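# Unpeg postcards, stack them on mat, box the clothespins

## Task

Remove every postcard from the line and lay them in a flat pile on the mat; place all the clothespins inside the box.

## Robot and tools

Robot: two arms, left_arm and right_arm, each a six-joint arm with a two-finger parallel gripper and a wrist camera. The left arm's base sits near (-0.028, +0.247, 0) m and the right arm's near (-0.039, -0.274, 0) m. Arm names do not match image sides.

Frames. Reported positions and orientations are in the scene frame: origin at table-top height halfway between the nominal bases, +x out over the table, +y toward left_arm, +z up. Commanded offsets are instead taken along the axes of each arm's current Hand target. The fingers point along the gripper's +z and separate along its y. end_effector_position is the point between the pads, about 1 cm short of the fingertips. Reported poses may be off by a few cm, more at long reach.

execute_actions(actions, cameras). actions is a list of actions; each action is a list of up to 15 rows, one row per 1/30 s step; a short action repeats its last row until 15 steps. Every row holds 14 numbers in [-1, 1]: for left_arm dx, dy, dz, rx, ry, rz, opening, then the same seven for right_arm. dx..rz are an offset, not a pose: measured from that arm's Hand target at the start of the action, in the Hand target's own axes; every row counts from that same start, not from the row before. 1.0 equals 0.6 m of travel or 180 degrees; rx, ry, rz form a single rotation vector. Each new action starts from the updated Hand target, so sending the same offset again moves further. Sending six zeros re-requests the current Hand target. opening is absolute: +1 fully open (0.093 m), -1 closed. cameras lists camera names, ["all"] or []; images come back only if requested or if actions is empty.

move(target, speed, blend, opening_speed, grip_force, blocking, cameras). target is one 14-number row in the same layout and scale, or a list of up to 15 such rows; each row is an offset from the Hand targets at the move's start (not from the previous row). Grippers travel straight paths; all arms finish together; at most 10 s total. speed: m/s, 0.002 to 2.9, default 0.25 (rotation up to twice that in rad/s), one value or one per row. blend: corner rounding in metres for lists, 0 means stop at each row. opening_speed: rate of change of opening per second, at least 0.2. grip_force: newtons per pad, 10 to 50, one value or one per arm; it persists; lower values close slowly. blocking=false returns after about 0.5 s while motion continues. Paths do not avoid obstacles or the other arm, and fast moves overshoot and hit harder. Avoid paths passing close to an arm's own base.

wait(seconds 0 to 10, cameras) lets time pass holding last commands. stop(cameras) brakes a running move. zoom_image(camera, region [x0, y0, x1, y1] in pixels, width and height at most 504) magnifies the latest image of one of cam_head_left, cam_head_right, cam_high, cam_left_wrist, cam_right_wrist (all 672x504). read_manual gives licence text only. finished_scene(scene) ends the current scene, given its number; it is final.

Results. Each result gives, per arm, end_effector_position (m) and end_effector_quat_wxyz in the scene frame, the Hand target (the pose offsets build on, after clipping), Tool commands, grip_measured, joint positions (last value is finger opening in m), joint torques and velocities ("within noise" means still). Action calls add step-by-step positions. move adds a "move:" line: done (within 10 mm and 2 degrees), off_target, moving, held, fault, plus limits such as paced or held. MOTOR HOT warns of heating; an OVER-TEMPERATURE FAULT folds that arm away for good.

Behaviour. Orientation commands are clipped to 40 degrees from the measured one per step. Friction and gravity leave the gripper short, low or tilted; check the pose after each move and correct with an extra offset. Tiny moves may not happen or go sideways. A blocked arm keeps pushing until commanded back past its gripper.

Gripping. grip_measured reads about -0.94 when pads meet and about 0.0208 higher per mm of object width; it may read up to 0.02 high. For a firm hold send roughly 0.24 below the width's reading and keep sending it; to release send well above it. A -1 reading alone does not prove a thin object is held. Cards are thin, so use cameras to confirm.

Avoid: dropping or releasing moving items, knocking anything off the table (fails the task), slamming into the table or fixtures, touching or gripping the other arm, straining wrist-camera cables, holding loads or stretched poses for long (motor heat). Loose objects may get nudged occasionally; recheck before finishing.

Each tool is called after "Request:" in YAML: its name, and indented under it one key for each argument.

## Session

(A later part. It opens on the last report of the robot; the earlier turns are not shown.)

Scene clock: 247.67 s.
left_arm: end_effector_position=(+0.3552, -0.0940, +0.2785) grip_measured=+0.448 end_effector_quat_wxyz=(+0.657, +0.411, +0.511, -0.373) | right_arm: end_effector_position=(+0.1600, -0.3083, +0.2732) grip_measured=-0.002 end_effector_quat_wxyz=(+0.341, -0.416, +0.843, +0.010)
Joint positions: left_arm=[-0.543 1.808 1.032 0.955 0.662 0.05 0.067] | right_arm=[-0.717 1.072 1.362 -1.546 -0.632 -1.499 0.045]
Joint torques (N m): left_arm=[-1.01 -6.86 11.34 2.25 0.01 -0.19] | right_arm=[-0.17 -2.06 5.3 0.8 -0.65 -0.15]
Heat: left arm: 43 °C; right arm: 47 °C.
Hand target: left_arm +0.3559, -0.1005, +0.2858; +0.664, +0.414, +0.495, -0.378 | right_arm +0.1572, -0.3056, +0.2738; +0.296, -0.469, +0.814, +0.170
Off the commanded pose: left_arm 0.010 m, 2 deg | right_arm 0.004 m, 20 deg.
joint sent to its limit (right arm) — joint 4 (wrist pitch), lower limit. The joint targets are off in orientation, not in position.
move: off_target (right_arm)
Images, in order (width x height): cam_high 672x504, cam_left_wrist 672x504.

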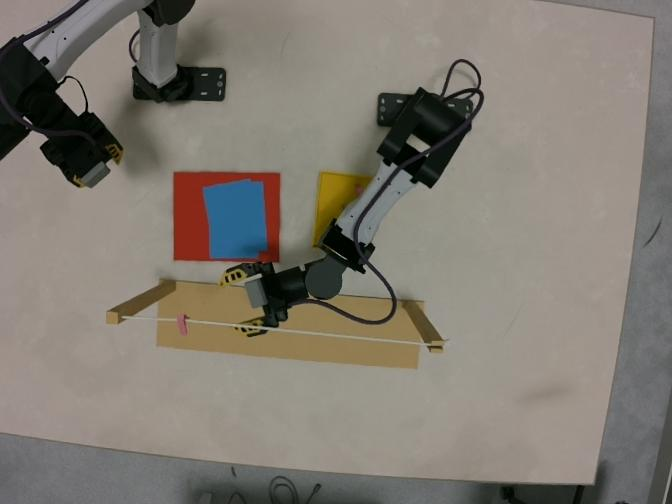

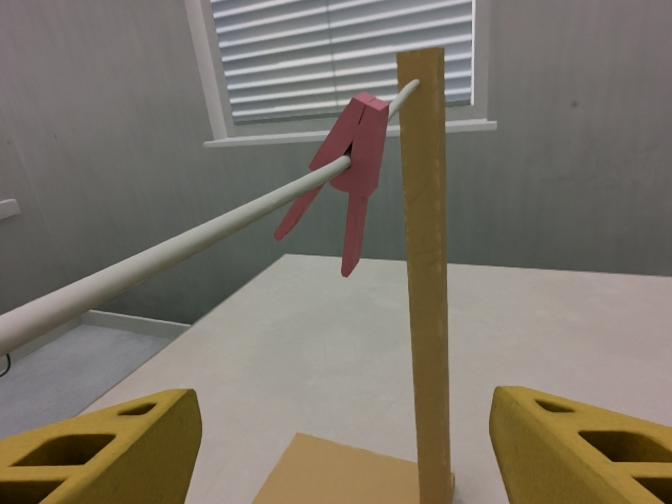

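Request:
move:
  target: [-0.015,-0.03,0.05,0,0,0.09,0.45,0,0,0,0,0,0,0]
  speed: 0.15
  cameras: ["cam_left_wrist"]

Scene clock: 251.43 s.
left_arm: end_effector_position=(+0.3442, -0.1280, +0.2946) grip_measured=+0.448 end_effector_quat_wxyz=(+0.708, +0.478, +0.435, -0.284) | right_arm: end_effector_position=(+0.1600, -0.3083, +0.2732) grip_measured=-0.002 end_effector_quat_wxyz=(+0.341, -0.416, +0.843, +0.010)
Joint positions: left_arm=[-0.629 1.828 1.106 0.922 0.594 0.337 0.067] | right_arm=[-0.717 1.072 1.362 -1.546 -0.632 -1.499 0.045]
Joint velocities: left_arm=[within noise] | right_arm=[-0.017 -0.007 -0.022 -0.183 0.037 -0.037 -0.001]
Joint torques (N m): left_arm=[-0.98 -7.41 11.84 1.86 -0.15 -0.04] | right_arm=[-0.17 -2.06 5.3 0.8 -0.66 -0.15]
Heat: left arm: 44 °C; right arm: 47 °C.
Hand target: left_arm +0.3479, -0.1340, +0.2964; +0.711, +0.480, +0.432, -0.280 | right_arm +0.1572, -0.3056, +0.2738; +0.296, -0.469, +0.814, +0.170
Off the commanded pose: left_arm 0.007 m, 1 deg | right_arm 0.004 m, 20 deg.
joint sent to its limit (right arm) — joint 4 (wrist pitch), lower limit. The joint targets are off in orientation, not in position.
move: off_target (right_arm)
Images, in order (width x height): cam_left_wrist 672x504.

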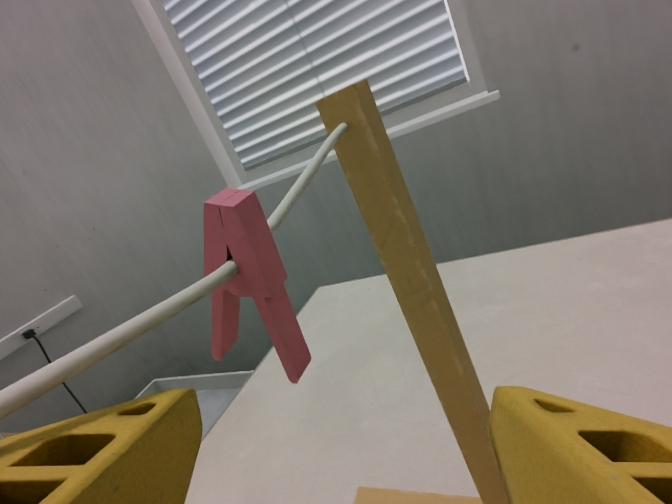

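Request:
move:
  target: [0.02,0.065,0.02,0,0,-0.05,0.45,0,0,0,0,0,0,0]
  speed: 0.15
  cameras: ["cam_left_wrist"]

Scene clock: 254.73 s.
left_arm: end_effector_position=(+0.3834, -0.1282, +0.3043) grip_measured=+0.448 end_effector_quat_wxyz=(+0.688, +0.444, +0.468, -0.332) | right_arm: end_effector_position=(+0.1600, -0.3083, +0.2732) grip_measured=-0.002 end_effector_quat_wxyz=(+0.341, -0.416, +0.843, +0.010)
Joint positions: left_arm=[-0.577 1.926 1.277 0.859 0.641 0.182 0.067] | right_arm=[-0.717 1.072 1.362 -1.546 -0.632 -1.499 0.045]
Joint torques (N m): left_arm=[0.29 -8.17 12.05 1.89 0 -0.22] | right_arm=[-0.17 -2.04 5.3 0.79 -0.66 -0.15]
Heat: left arm: 45 °C; right arm: 46 °C.
Hand target: left_arm +0.3893, -0.1300, +0.3050; +0.687, +0.444, +0.468, -0.335 | right_arm +0.1572, -0.3056, +0.2738; +0.296, -0.469, +0.814, +0.170
Off the commanded pose: left_arm 0.006 m, 0 deg | right_arm 0.004 m, 20 deg.
joint sent to its limit (right arm) — joint 4 (wrist pitch), lower limit. The joint targets are off in orientation, not in position.
move: off_target (right_arm)
Images, in order (width x height): cam_left_wrist 672x504.

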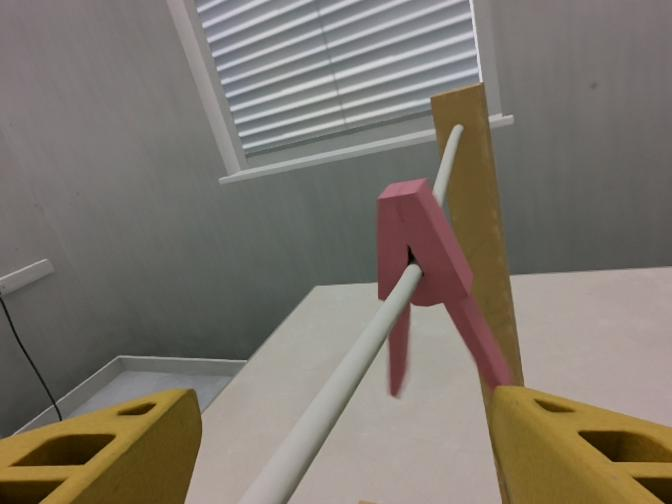

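Request:
move:
  target:
    - [0.04,0.0,-0.02,0,0,0,0.45,0,0,0,0,0,0,0]
    - [0.04,-0.035,-0.01,0,0,-0.01,0.45,0,0,0,0,0,0,0]
  speed: 0.1
  cameras: ["cam_left_wrist"]

Scene clock: 259.37 s.
left_arm: end_effector_position=(+0.3776, -0.1337, +0.2782) grip_measured=+0.448 end_effector_quat_wxyz=(+0.678, +0.441, +0.475, -0.346) | right_arm: end_effector_position=(+0.1600, -0.3083, +0.2732) grip_measured=-0.002 end_effector_quat_wxyz=(+0.341, -0.416, +0.843, +0.010)
Joint positions: left_arm=[-0.592 1.962 1.222 0.94 0.637 0.156 0.067] | right_arm=[-0.717 1.072 1.362 -1.546 -0.632 -1.499 0.045]
Joint torques (N m): left_arm=[-0.43 -9.59 7.41 2.26 -0.19 -0.17] | right_arm=[-0.17 -2.04 5.3 0.8 -0.66 -0.15]
Heat: left arm: 44 °C; right arm: 45 °C.
Hand target: left_arm +0.3769, -0.1335, +0.2752; +0.681, +0.437, +0.475, -0.346 | right_arm +0.1572, -0.3056, +0.2738; +0.296, -0.469, +0.814, +0.170
Off the commanded pose: left_arm 0.003 m, 1 deg | right_arm 0.004 m, 20 deg.
joint sent to its limit (right arm) — joint 4 (wrist pitch), lower limit. The joint targets are off in orientation, not in position.
move: off_target (right_arm)
Images, in order (width x height): cam_left_wrist 672x504.

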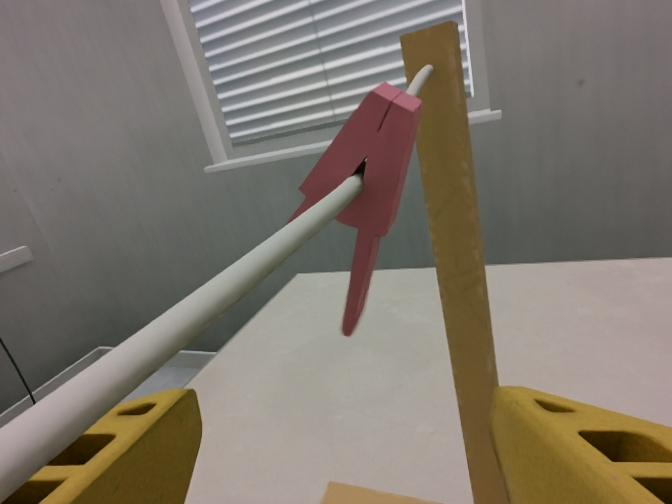

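Request:
move:
  target: [0.0,-0.033,0.03,0,0,0.11,0.45,0,0,0,0,0,0,0]
  speed: 0.1
  cameras: ["cam_left_wrist"]

Scene clock: 266.00 s.
left_arm: end_effector_position=(+0.3654, -0.1524, +0.2795) grip_measured=+0.448 end_effector_quat_wxyz=(+0.730, +0.510, +0.396, -0.226) | right_arm: end_effector_position=(+0.1600, -0.3083, +0.2732) grip_measured=-0.002 end_effector_quat_wxyz=(+0.341, -0.416, +0.843, +0.010)
Joint positions: left_arm=[-0.649 1.962 1.222 0.941 0.572 0.501 0.067] | right_arm=[-0.717 1.072 1.362 -1.546 -0.632 -1.499 0.045]
Joint torques (N m): left_arm=[-1.17 -8.05 9.13 2.19 -0.12 -0.04] | right_arm=[-0.16 -2.06 5.3 0.8 -0.66 -0.15]
Heat: left arm: 43 °C; right arm: 44 °C.
Hand target: left_arm +0.3656, -0.1576, +0.2730; +0.731, +0.512, +0.393, -0.223 | right_arm +0.1572, -0.3056, +0.2738; +0.296, -0.469, +0.814, +0.170
Off the commanded pose: left_arm 0.008 m, 1 deg | right_arm 0.004 m, 20 deg.
joint sent to its limit (right arm) — joint 4 (wrist pitch), lower limit. The joint targets are off in orientation, not in position.
move: off_target (right_arm)
Images, in order (width x height): cam_left_wrist 672x504.

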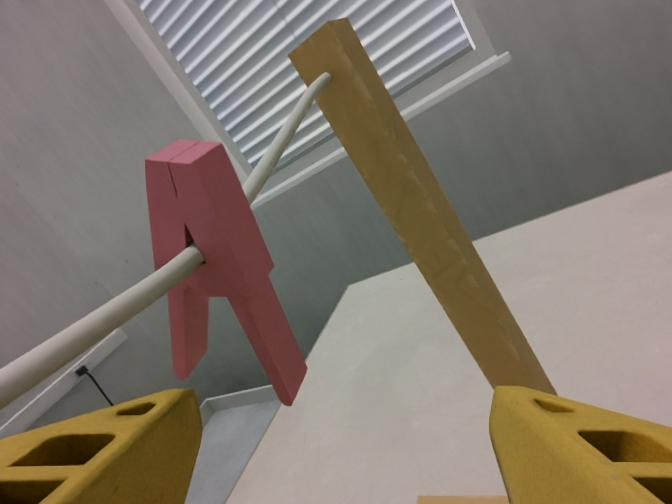

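Request:
move:
  target: [0.012,0.06,0.0,0,0,-0.05,0.45,0,0,0,0,0,0,0]
  speed: 0.1
  cameras: ["cam_left_wrist"]

Scene clock: 269.93 s.
left_arm: end_effector_position=(+0.3898, -0.1420, +0.2887) grip_measured=+0.448 end_effector_quat_wxyz=(+0.713, +0.479, +0.430, -0.277) | right_arm: end_effector_position=(+0.1600, -0.3083, +0.2732) grip_measured=-0.002 end_effector_quat_wxyz=(+0.341, -0.416, +0.843, +0.010)
Joint positions: left_arm=[-0.596 1.996 1.307 0.899 0.622 0.345 0.067] | right_arm=[-0.717 1.072 1.362 -1.546 -0.632 -1.499 0.045]
Joint torques (N m): left_arm=[0.49 -8.51 11.95 1.85 0 -0.28] | right_arm=[-0.17 -2.06 5.3 0.8 -0.66 -0.15]
Heat: left arm: 43 °C; right arm: 43 °C.
Hand target: left_arm +0.3962, -0.1435, +0.2878; +0.711, +0.480, +0.432, -0.280 | right_arm +0.1572, -0.3056, +0.2738; +0.296, -0.469, +0.814, +0.170
Off the commanded pose: left_arm 0.007 m, 0 deg | right_arm 0.004 m, 20 deg.
joint sent to its limit (right arm) — joint 4 (wrist pitch), lower limit. The joint targets are off in orientation, not in position.
move: off_target (right_arm)
Images, in order (width x height): cam_left_wrist 672x504.

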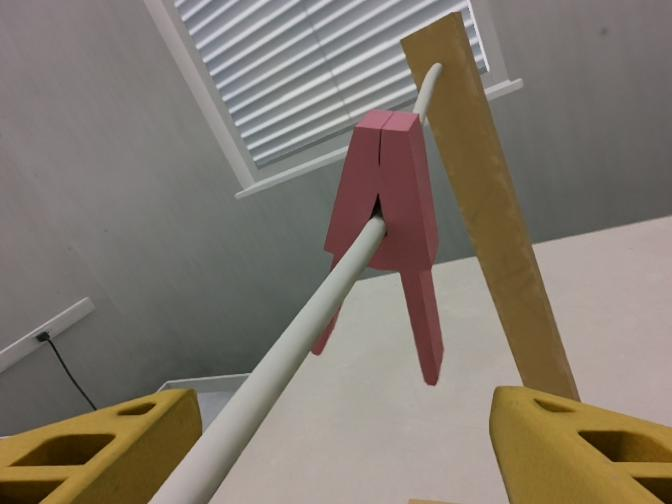

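Request:
move:
  target:
    - [0.01,-0.016,0.0,0,0,0.01,0.45,0,0,0,0,0,0,0]
    - [0.016,-0.016,0.075,0,0,0.01,0.45,0,0,0,0,0,0,0]
  speed: 0.08
  cameras: ["cam_left_wrist"]

Scene clock: 280.67 s.
left_arm: end_effector_position=(+0.4046, -0.1827, +0.2844) grip_measured=+0.448 end_effector_quat_wxyz=(+0.714, +0.484, +0.426, -0.273) | right_arm: end_effector_position=(+0.1600, -0.3083, +0.2732) grip_measured=-0.002 end_effector_quat_wxyz=(+0.341, -0.416, +0.843, +0.010)
Joint positions: left_arm=[-0.651 2.125 1.491 0.836 0.574 0.374 0.067] | right_arm=[-0.717 1.072 1.362 -1.546 -0.632 -1.499 0.045]
Joint torques (N m): left_arm=[-0.73 -9.5 12.16 1.93 -0.17 -0.02] | right_arm=[-0.17 -2.04 5.3 0.8 -0.66 -0.15]
Heat: left arm: 45 °C; right arm: 42 °C.
Hand target: left_arm +0.4084, -0.1886, +0.2825; +0.715, +0.486, +0.424, -0.269 | right_arm +0.1572, -0.3056, +0.2738; +0.296, -0.469, +0.814, +0.170
Off the commanded pose: left_arm 0.007 m, 1 deg | right_arm 0.004 m, 20 deg.
joint sent to its limit (right arm) — joint 4 (wrist pitch), lower limit. The joint targets are off in orientation, not in position.
move: off_target (right_arm)
Images, in order (width x height): cam_left_wrist 672x504.

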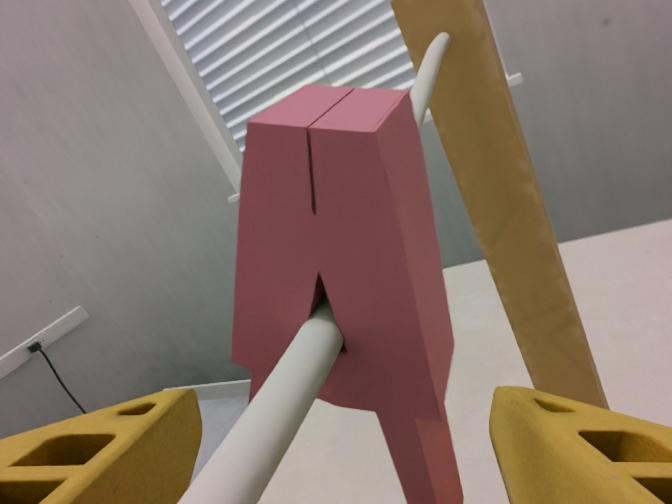

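Request:
move:
  target:
    - [0.006,0.0,-0.006,0,0,0,0.45,0,0,0,0,0,0,0]
    - [0.006,0,-0.006,0,0,0,-0.3,0,0,0,0,0,0,0]
  speed: 0.06
  opening_speed: 0.5
  cameras: ["cam_left_wrist"]

Scene clock: 286.00 s.
left_arm: end_effector_position=(+0.4047, -0.1827, +0.2842) grip_measured=-0.296 end_effector_quat_wxyz=(+0.714, +0.484, +0.426, -0.273) | right_arm: end_effector_position=(+0.1600, -0.3083, +0.2732) grip_measured=-0.002 end_effector_quat_wxyz=(+0.341, -0.416, +0.843, +0.010)
Joint positions: left_arm=[-0.651 2.125 1.491 0.836 0.574 0.375 0.031] | right_arm=[-0.717 1.072 1.362 -1.546 -0.632 -1.499 0.045]
Joint torques (N m): left_arm=[-0.18 -9.32 10.51 2.05 -0.12 -0.02] | right_arm=[-0.17 -2.04 5.3 0.8 -0.65 -0.15]
Heat: left arm: 45 °C; right arm: 41 °C.
Hand target: left_arm +0.4090, -0.1852, +0.2788; +0.715, +0.486, +0.424, -0.269 | right_arm +0.1572, -0.3056, +0.2738; +0.296, -0.469, +0.814, +0.170
Off the commanded pose: left_arm 0.007 m, 1 deg | right_arm 0.004 m, 20 deg.
joint sent to its limit (right arm) — joint 4 (wrist pitch), lower limit. The joint targets are off in orientation, not in position.
move: off_target (right_arm)
Images, in order (width x height): cam_left_wrist 672x504.

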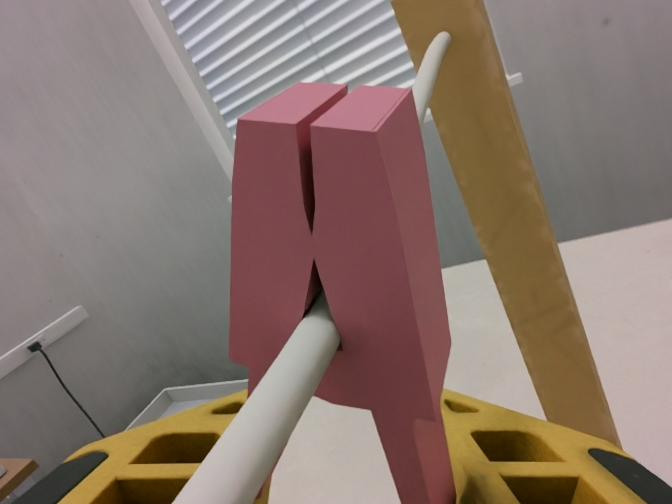

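Request:
move:
  target: [0,0,0,0,0,0,-0.9,0,0,0,0,0,0,0]
  opening_speed: 0.4
  cameras: ["cam_left_wrist"]

Scene clock: 290.87 s.
left_arm: end_effector_position=(+0.4047, -0.1827, +0.2842) grip_measured=-0.756 end_effector_quat_wxyz=(+0.714, +0.484, +0.426, -0.273) | right_arm: end_effector_position=(+0.1600, -0.3083, +0.2732) grip_measured=-0.002 end_effector_quat_wxyz=(+0.341, -0.416, +0.843, +0.010)
Joint positions: left_arm=[-0.651 2.125 1.491 0.836 0.574 0.375 0.009] | right_arm=[-0.717 1.072 1.362 -1.546 -0.632 -1.499 0.045]
Joint torques (N m): left_arm=[-0.21 -9.4 10.51 2.05 -0.06 -0.04] | right_arm=[-0.17 -2.06 5.3 0.79 -0.66 -0.15]
Heat: left arm: 45 °C; right arm: 41 °C.
Hand target: left_arm +0.4090, -0.1852, +0.2788; +0.715, +0.486, +0.424, -0.269 | right_arm +0.1572, -0.3056, +0.2738; +0.296, -0.469, +0.814, +0.170
Off the commanded pose: left_arm 0.007 m, 1 deg | right_arm 0.004 m, 20 deg.
joint sent to its limit (right arm) — joint 4 (wrist pitch), lower limit. The joint targets are off in orientation, not in position.
move: off_target (right_arm)
Images, in order (width x height): cam_left_wrist 672x504.

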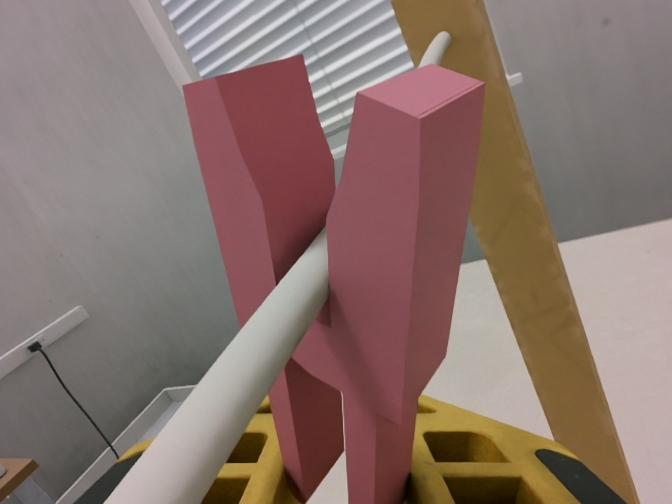

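Request:
move:
  target:
    - [0.05,0,-0.01,0,0,0,-0.9,0,0,0,0,0,0,0]
    - [0.06,0,-0.02,-0.17,0,0,-0.9,0,0,0,0,0,0,0]
    - [0.19,0,-0.04,-0.17,0,0,-0.9,0,0,0,0,0,0,0]
  speed: 0.1
  cameras: ["cam_left_wrist","cam_high"]

Scene clock: 298.43 s.
left_arm: end_effector_position=(+0.4548, -0.1612, +0.1699) grip_measured=-0.776 end_effector_quat_wxyz=(+0.807, +0.291, +0.495, -0.143) | right_arm: end_effector_position=(+0.1600, -0.3083, +0.2732) grip_measured=-0.002 end_effector_quat_wxyz=(+0.341, -0.416, +0.843, +0.010)
Joint positions: left_arm=[-0.719 2.502 1.445 1.406 0.006 0.354 0.008] | right_arm=[-0.717 1.072 1.362 -1.546 -0.632 -1.499 0.045]
Joint torques (N m): left_arm=[0.32 -10.82 10.06 2.4 0.05 -0.22] | right_arm=[-0.17 -2.06 5.3 0.79 -0.66 -0.15]
Heat: left arm: 44 °C; right arm: 40 °C.
Hand target: left_arm +0.4571, -0.1600, +0.1760; +0.818, +0.280, +0.480, -0.148 | right_arm +0.1572, -0.3056, +0.2738; +0.296, -0.469, +0.814, +0.170
Off the commanded pose: left_arm 0.007 m, 2 deg | right_arm 0.004 m, 20 deg.
joint sent to its limit (right arm) — joint 4 (wrist pitch), lower limit. The joint targets are off in orientation, not in position.
move: off_target (right_arm)
Images, in order (width x height): cam_high 672x504, cam_left_wrist 672x504.

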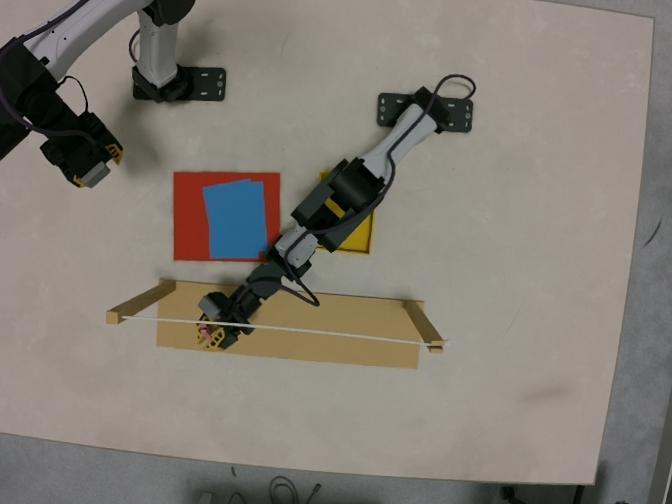

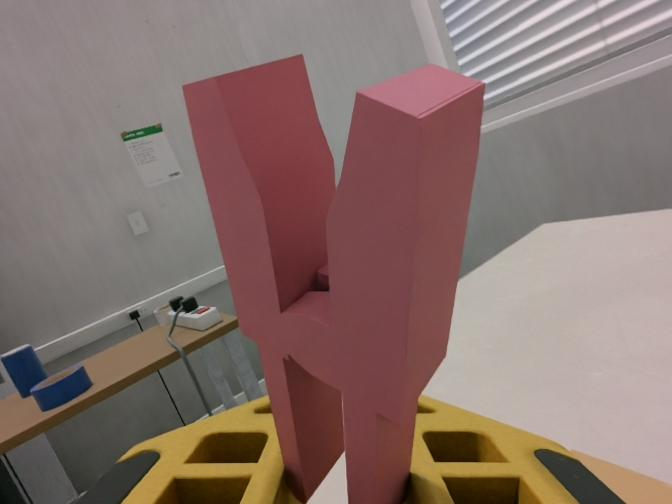

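Request:
move:
  target:
    - [-0.058,0.003,-0.222,0,0,0,-0.9,0,0,0,0,0,0,0]
    - [-0.185,0.075,-0.35,0,0.1,0,-0.9,0,0,0,0,0,0,0]
    - [-0.135,0.119,-0.542,-0.154,0.477,-0.166,-0.9,0,0,0,0,0,0,0]
  speed: 0.18
  blend: 0.02
  cameras: ["cam_left_wrist","cam_high"]

Scene clock: 308.33 s.
left_arm: end_effector_position=(+0.2234, +0.0889, +0.1412) grip_measured=-0.776 end_effector_quat_wxyz=(+0.265, +0.008, +0.964, -0.002) | right_arm: end_effector_position=(+0.1600, -0.3083, +0.2732) grip_measured=-0.002 end_effector_quat_wxyz=(+0.341, -0.416, +0.843, +0.010)
Joint positions: left_arm=[-0.777 1.288 0.995 -0.865 -0.352 -0.666 0.008] | right_arm=[-0.717 1.072 1.362 -1.546 -0.632 -1.499 0.045]
Joint torques (N m): left_arm=[0.59 -3.19 11.45 0.94 -0.21 -0.25] | right_arm=[-0.16 -2.04 5.29 0.8 -0.66 -0.15]
Heat: left arm: 44 °C; right arm: 40 °C.
Hand target: left_arm +0.2250, +0.0902, +0.1446; +0.259, +0.000, +0.966, +0.001 | right_arm +0.1572, -0.3056, +0.2738; +0.296, -0.469, +0.814, +0.170
Off the commanded pose: left_arm 0.004 m, 1 deg | right_arm 0.004 m, 20 deg.
joint sent to its limit (right arm) — joint 4 (wrist pitch), lower limit. The joint targets are off in orientation, not in position.
move: off_target (right_arm)
Images, in order (width x height): cam_high 672x504, cam_left_wrist 672x504.

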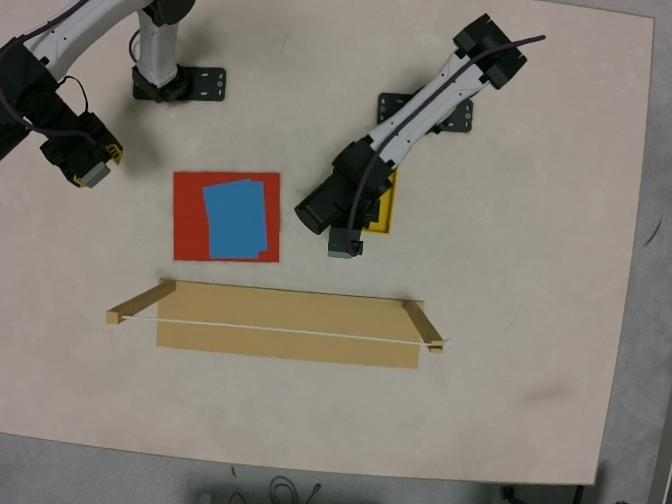

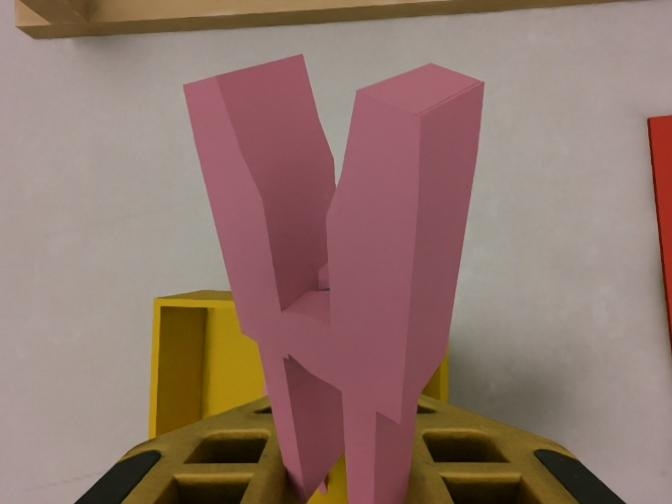

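Request:
move:
  target:
    - [0.079,0.02,-0.046,0,0,0,-0.9,0,0,0,0,0,0,0]
    - [0.146,0.02,0.07,0,0,0,-0.9,0,0,0,0,0,0,0]
    - [0.146,0.02,0.07,0,0,0,0,0,0,0,0,0,0,0]
    - [0.02,0.02,-0.15,0,0,0,0,0,0,0,0,0,0,0]
  speed: 0.14
  opening_speed: 0.7
  cameras: ["cam_left_wrist","cam_high","cam_head_left"]

Scene clock: 319.07 s.
left_arm: end_effector_position=(+0.1717, +0.1014, +0.2135) grip_measured=-0.002 end_effector_quat_wxyz=(+0.261, -0.001, +0.965, -0.007) | right_arm: end_effector_position=(+0.1600, -0.3083, +0.2732) grip_measured=-0.002 end_effector_quat_wxyz=(+0.341, -0.416, +0.843, +0.010)
Joint positions: left_arm=[-0.914 1.165 1.215 -1.26 -0.395 -0.825 0.045] | right_arm=[-0.717 1.072 1.362 -1.546 -0.632 -1.499 0.045]
Joint torques (N m): left_arm=[-1.43 -2.1 10.45 0.77 -0.4 -0.26] | right_arm=[-0.17 -2.06 5.3 0.8 -0.66 -0.15]
Heat: left arm: 45 °C; right arm: 39 °C.
Hand target: left_arm +0.1695, +0.1021, +0.2165; +0.259, +0.000, +0.966, +0.001 | right_arm +0.1572, -0.3056, +0.2738; +0.296, -0.469, +0.814, +0.170
Off the commanded pose: left_arm 0.004 m, 1 deg | right_arm 0.004 m, 20 deg.
joint sent to its limit (right arm) — joint 4 (wrist pitch), lower limit. The joint targets are off in orientation, not in position.
move: off_target (right_arm)
Images, in order (width x height): cam_head_left 672x504, cam_high 672x504, cam_left_wrist 672x504.

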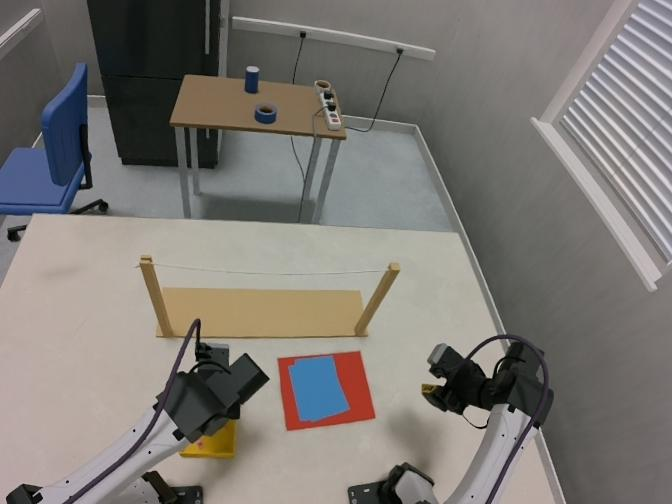

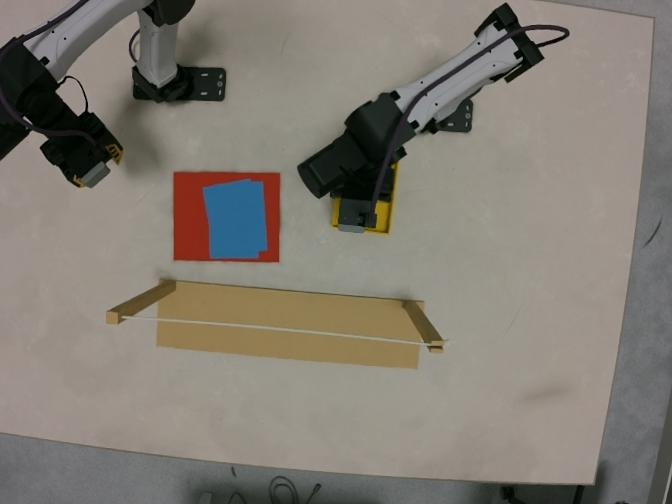

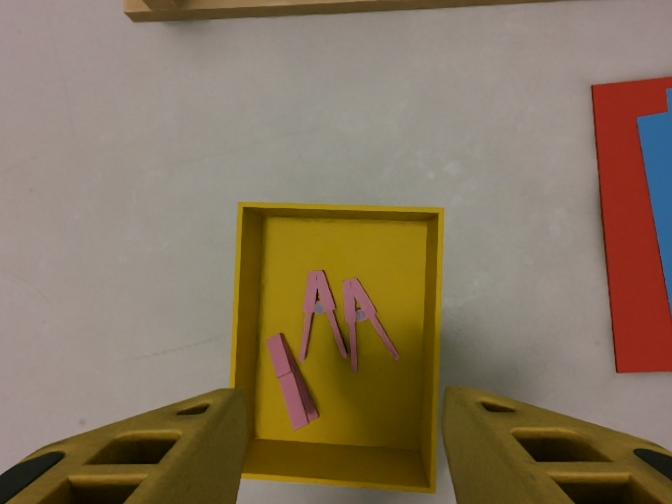

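Request:
finished_scene:
  scene: 2

The scene is finished: the task was done.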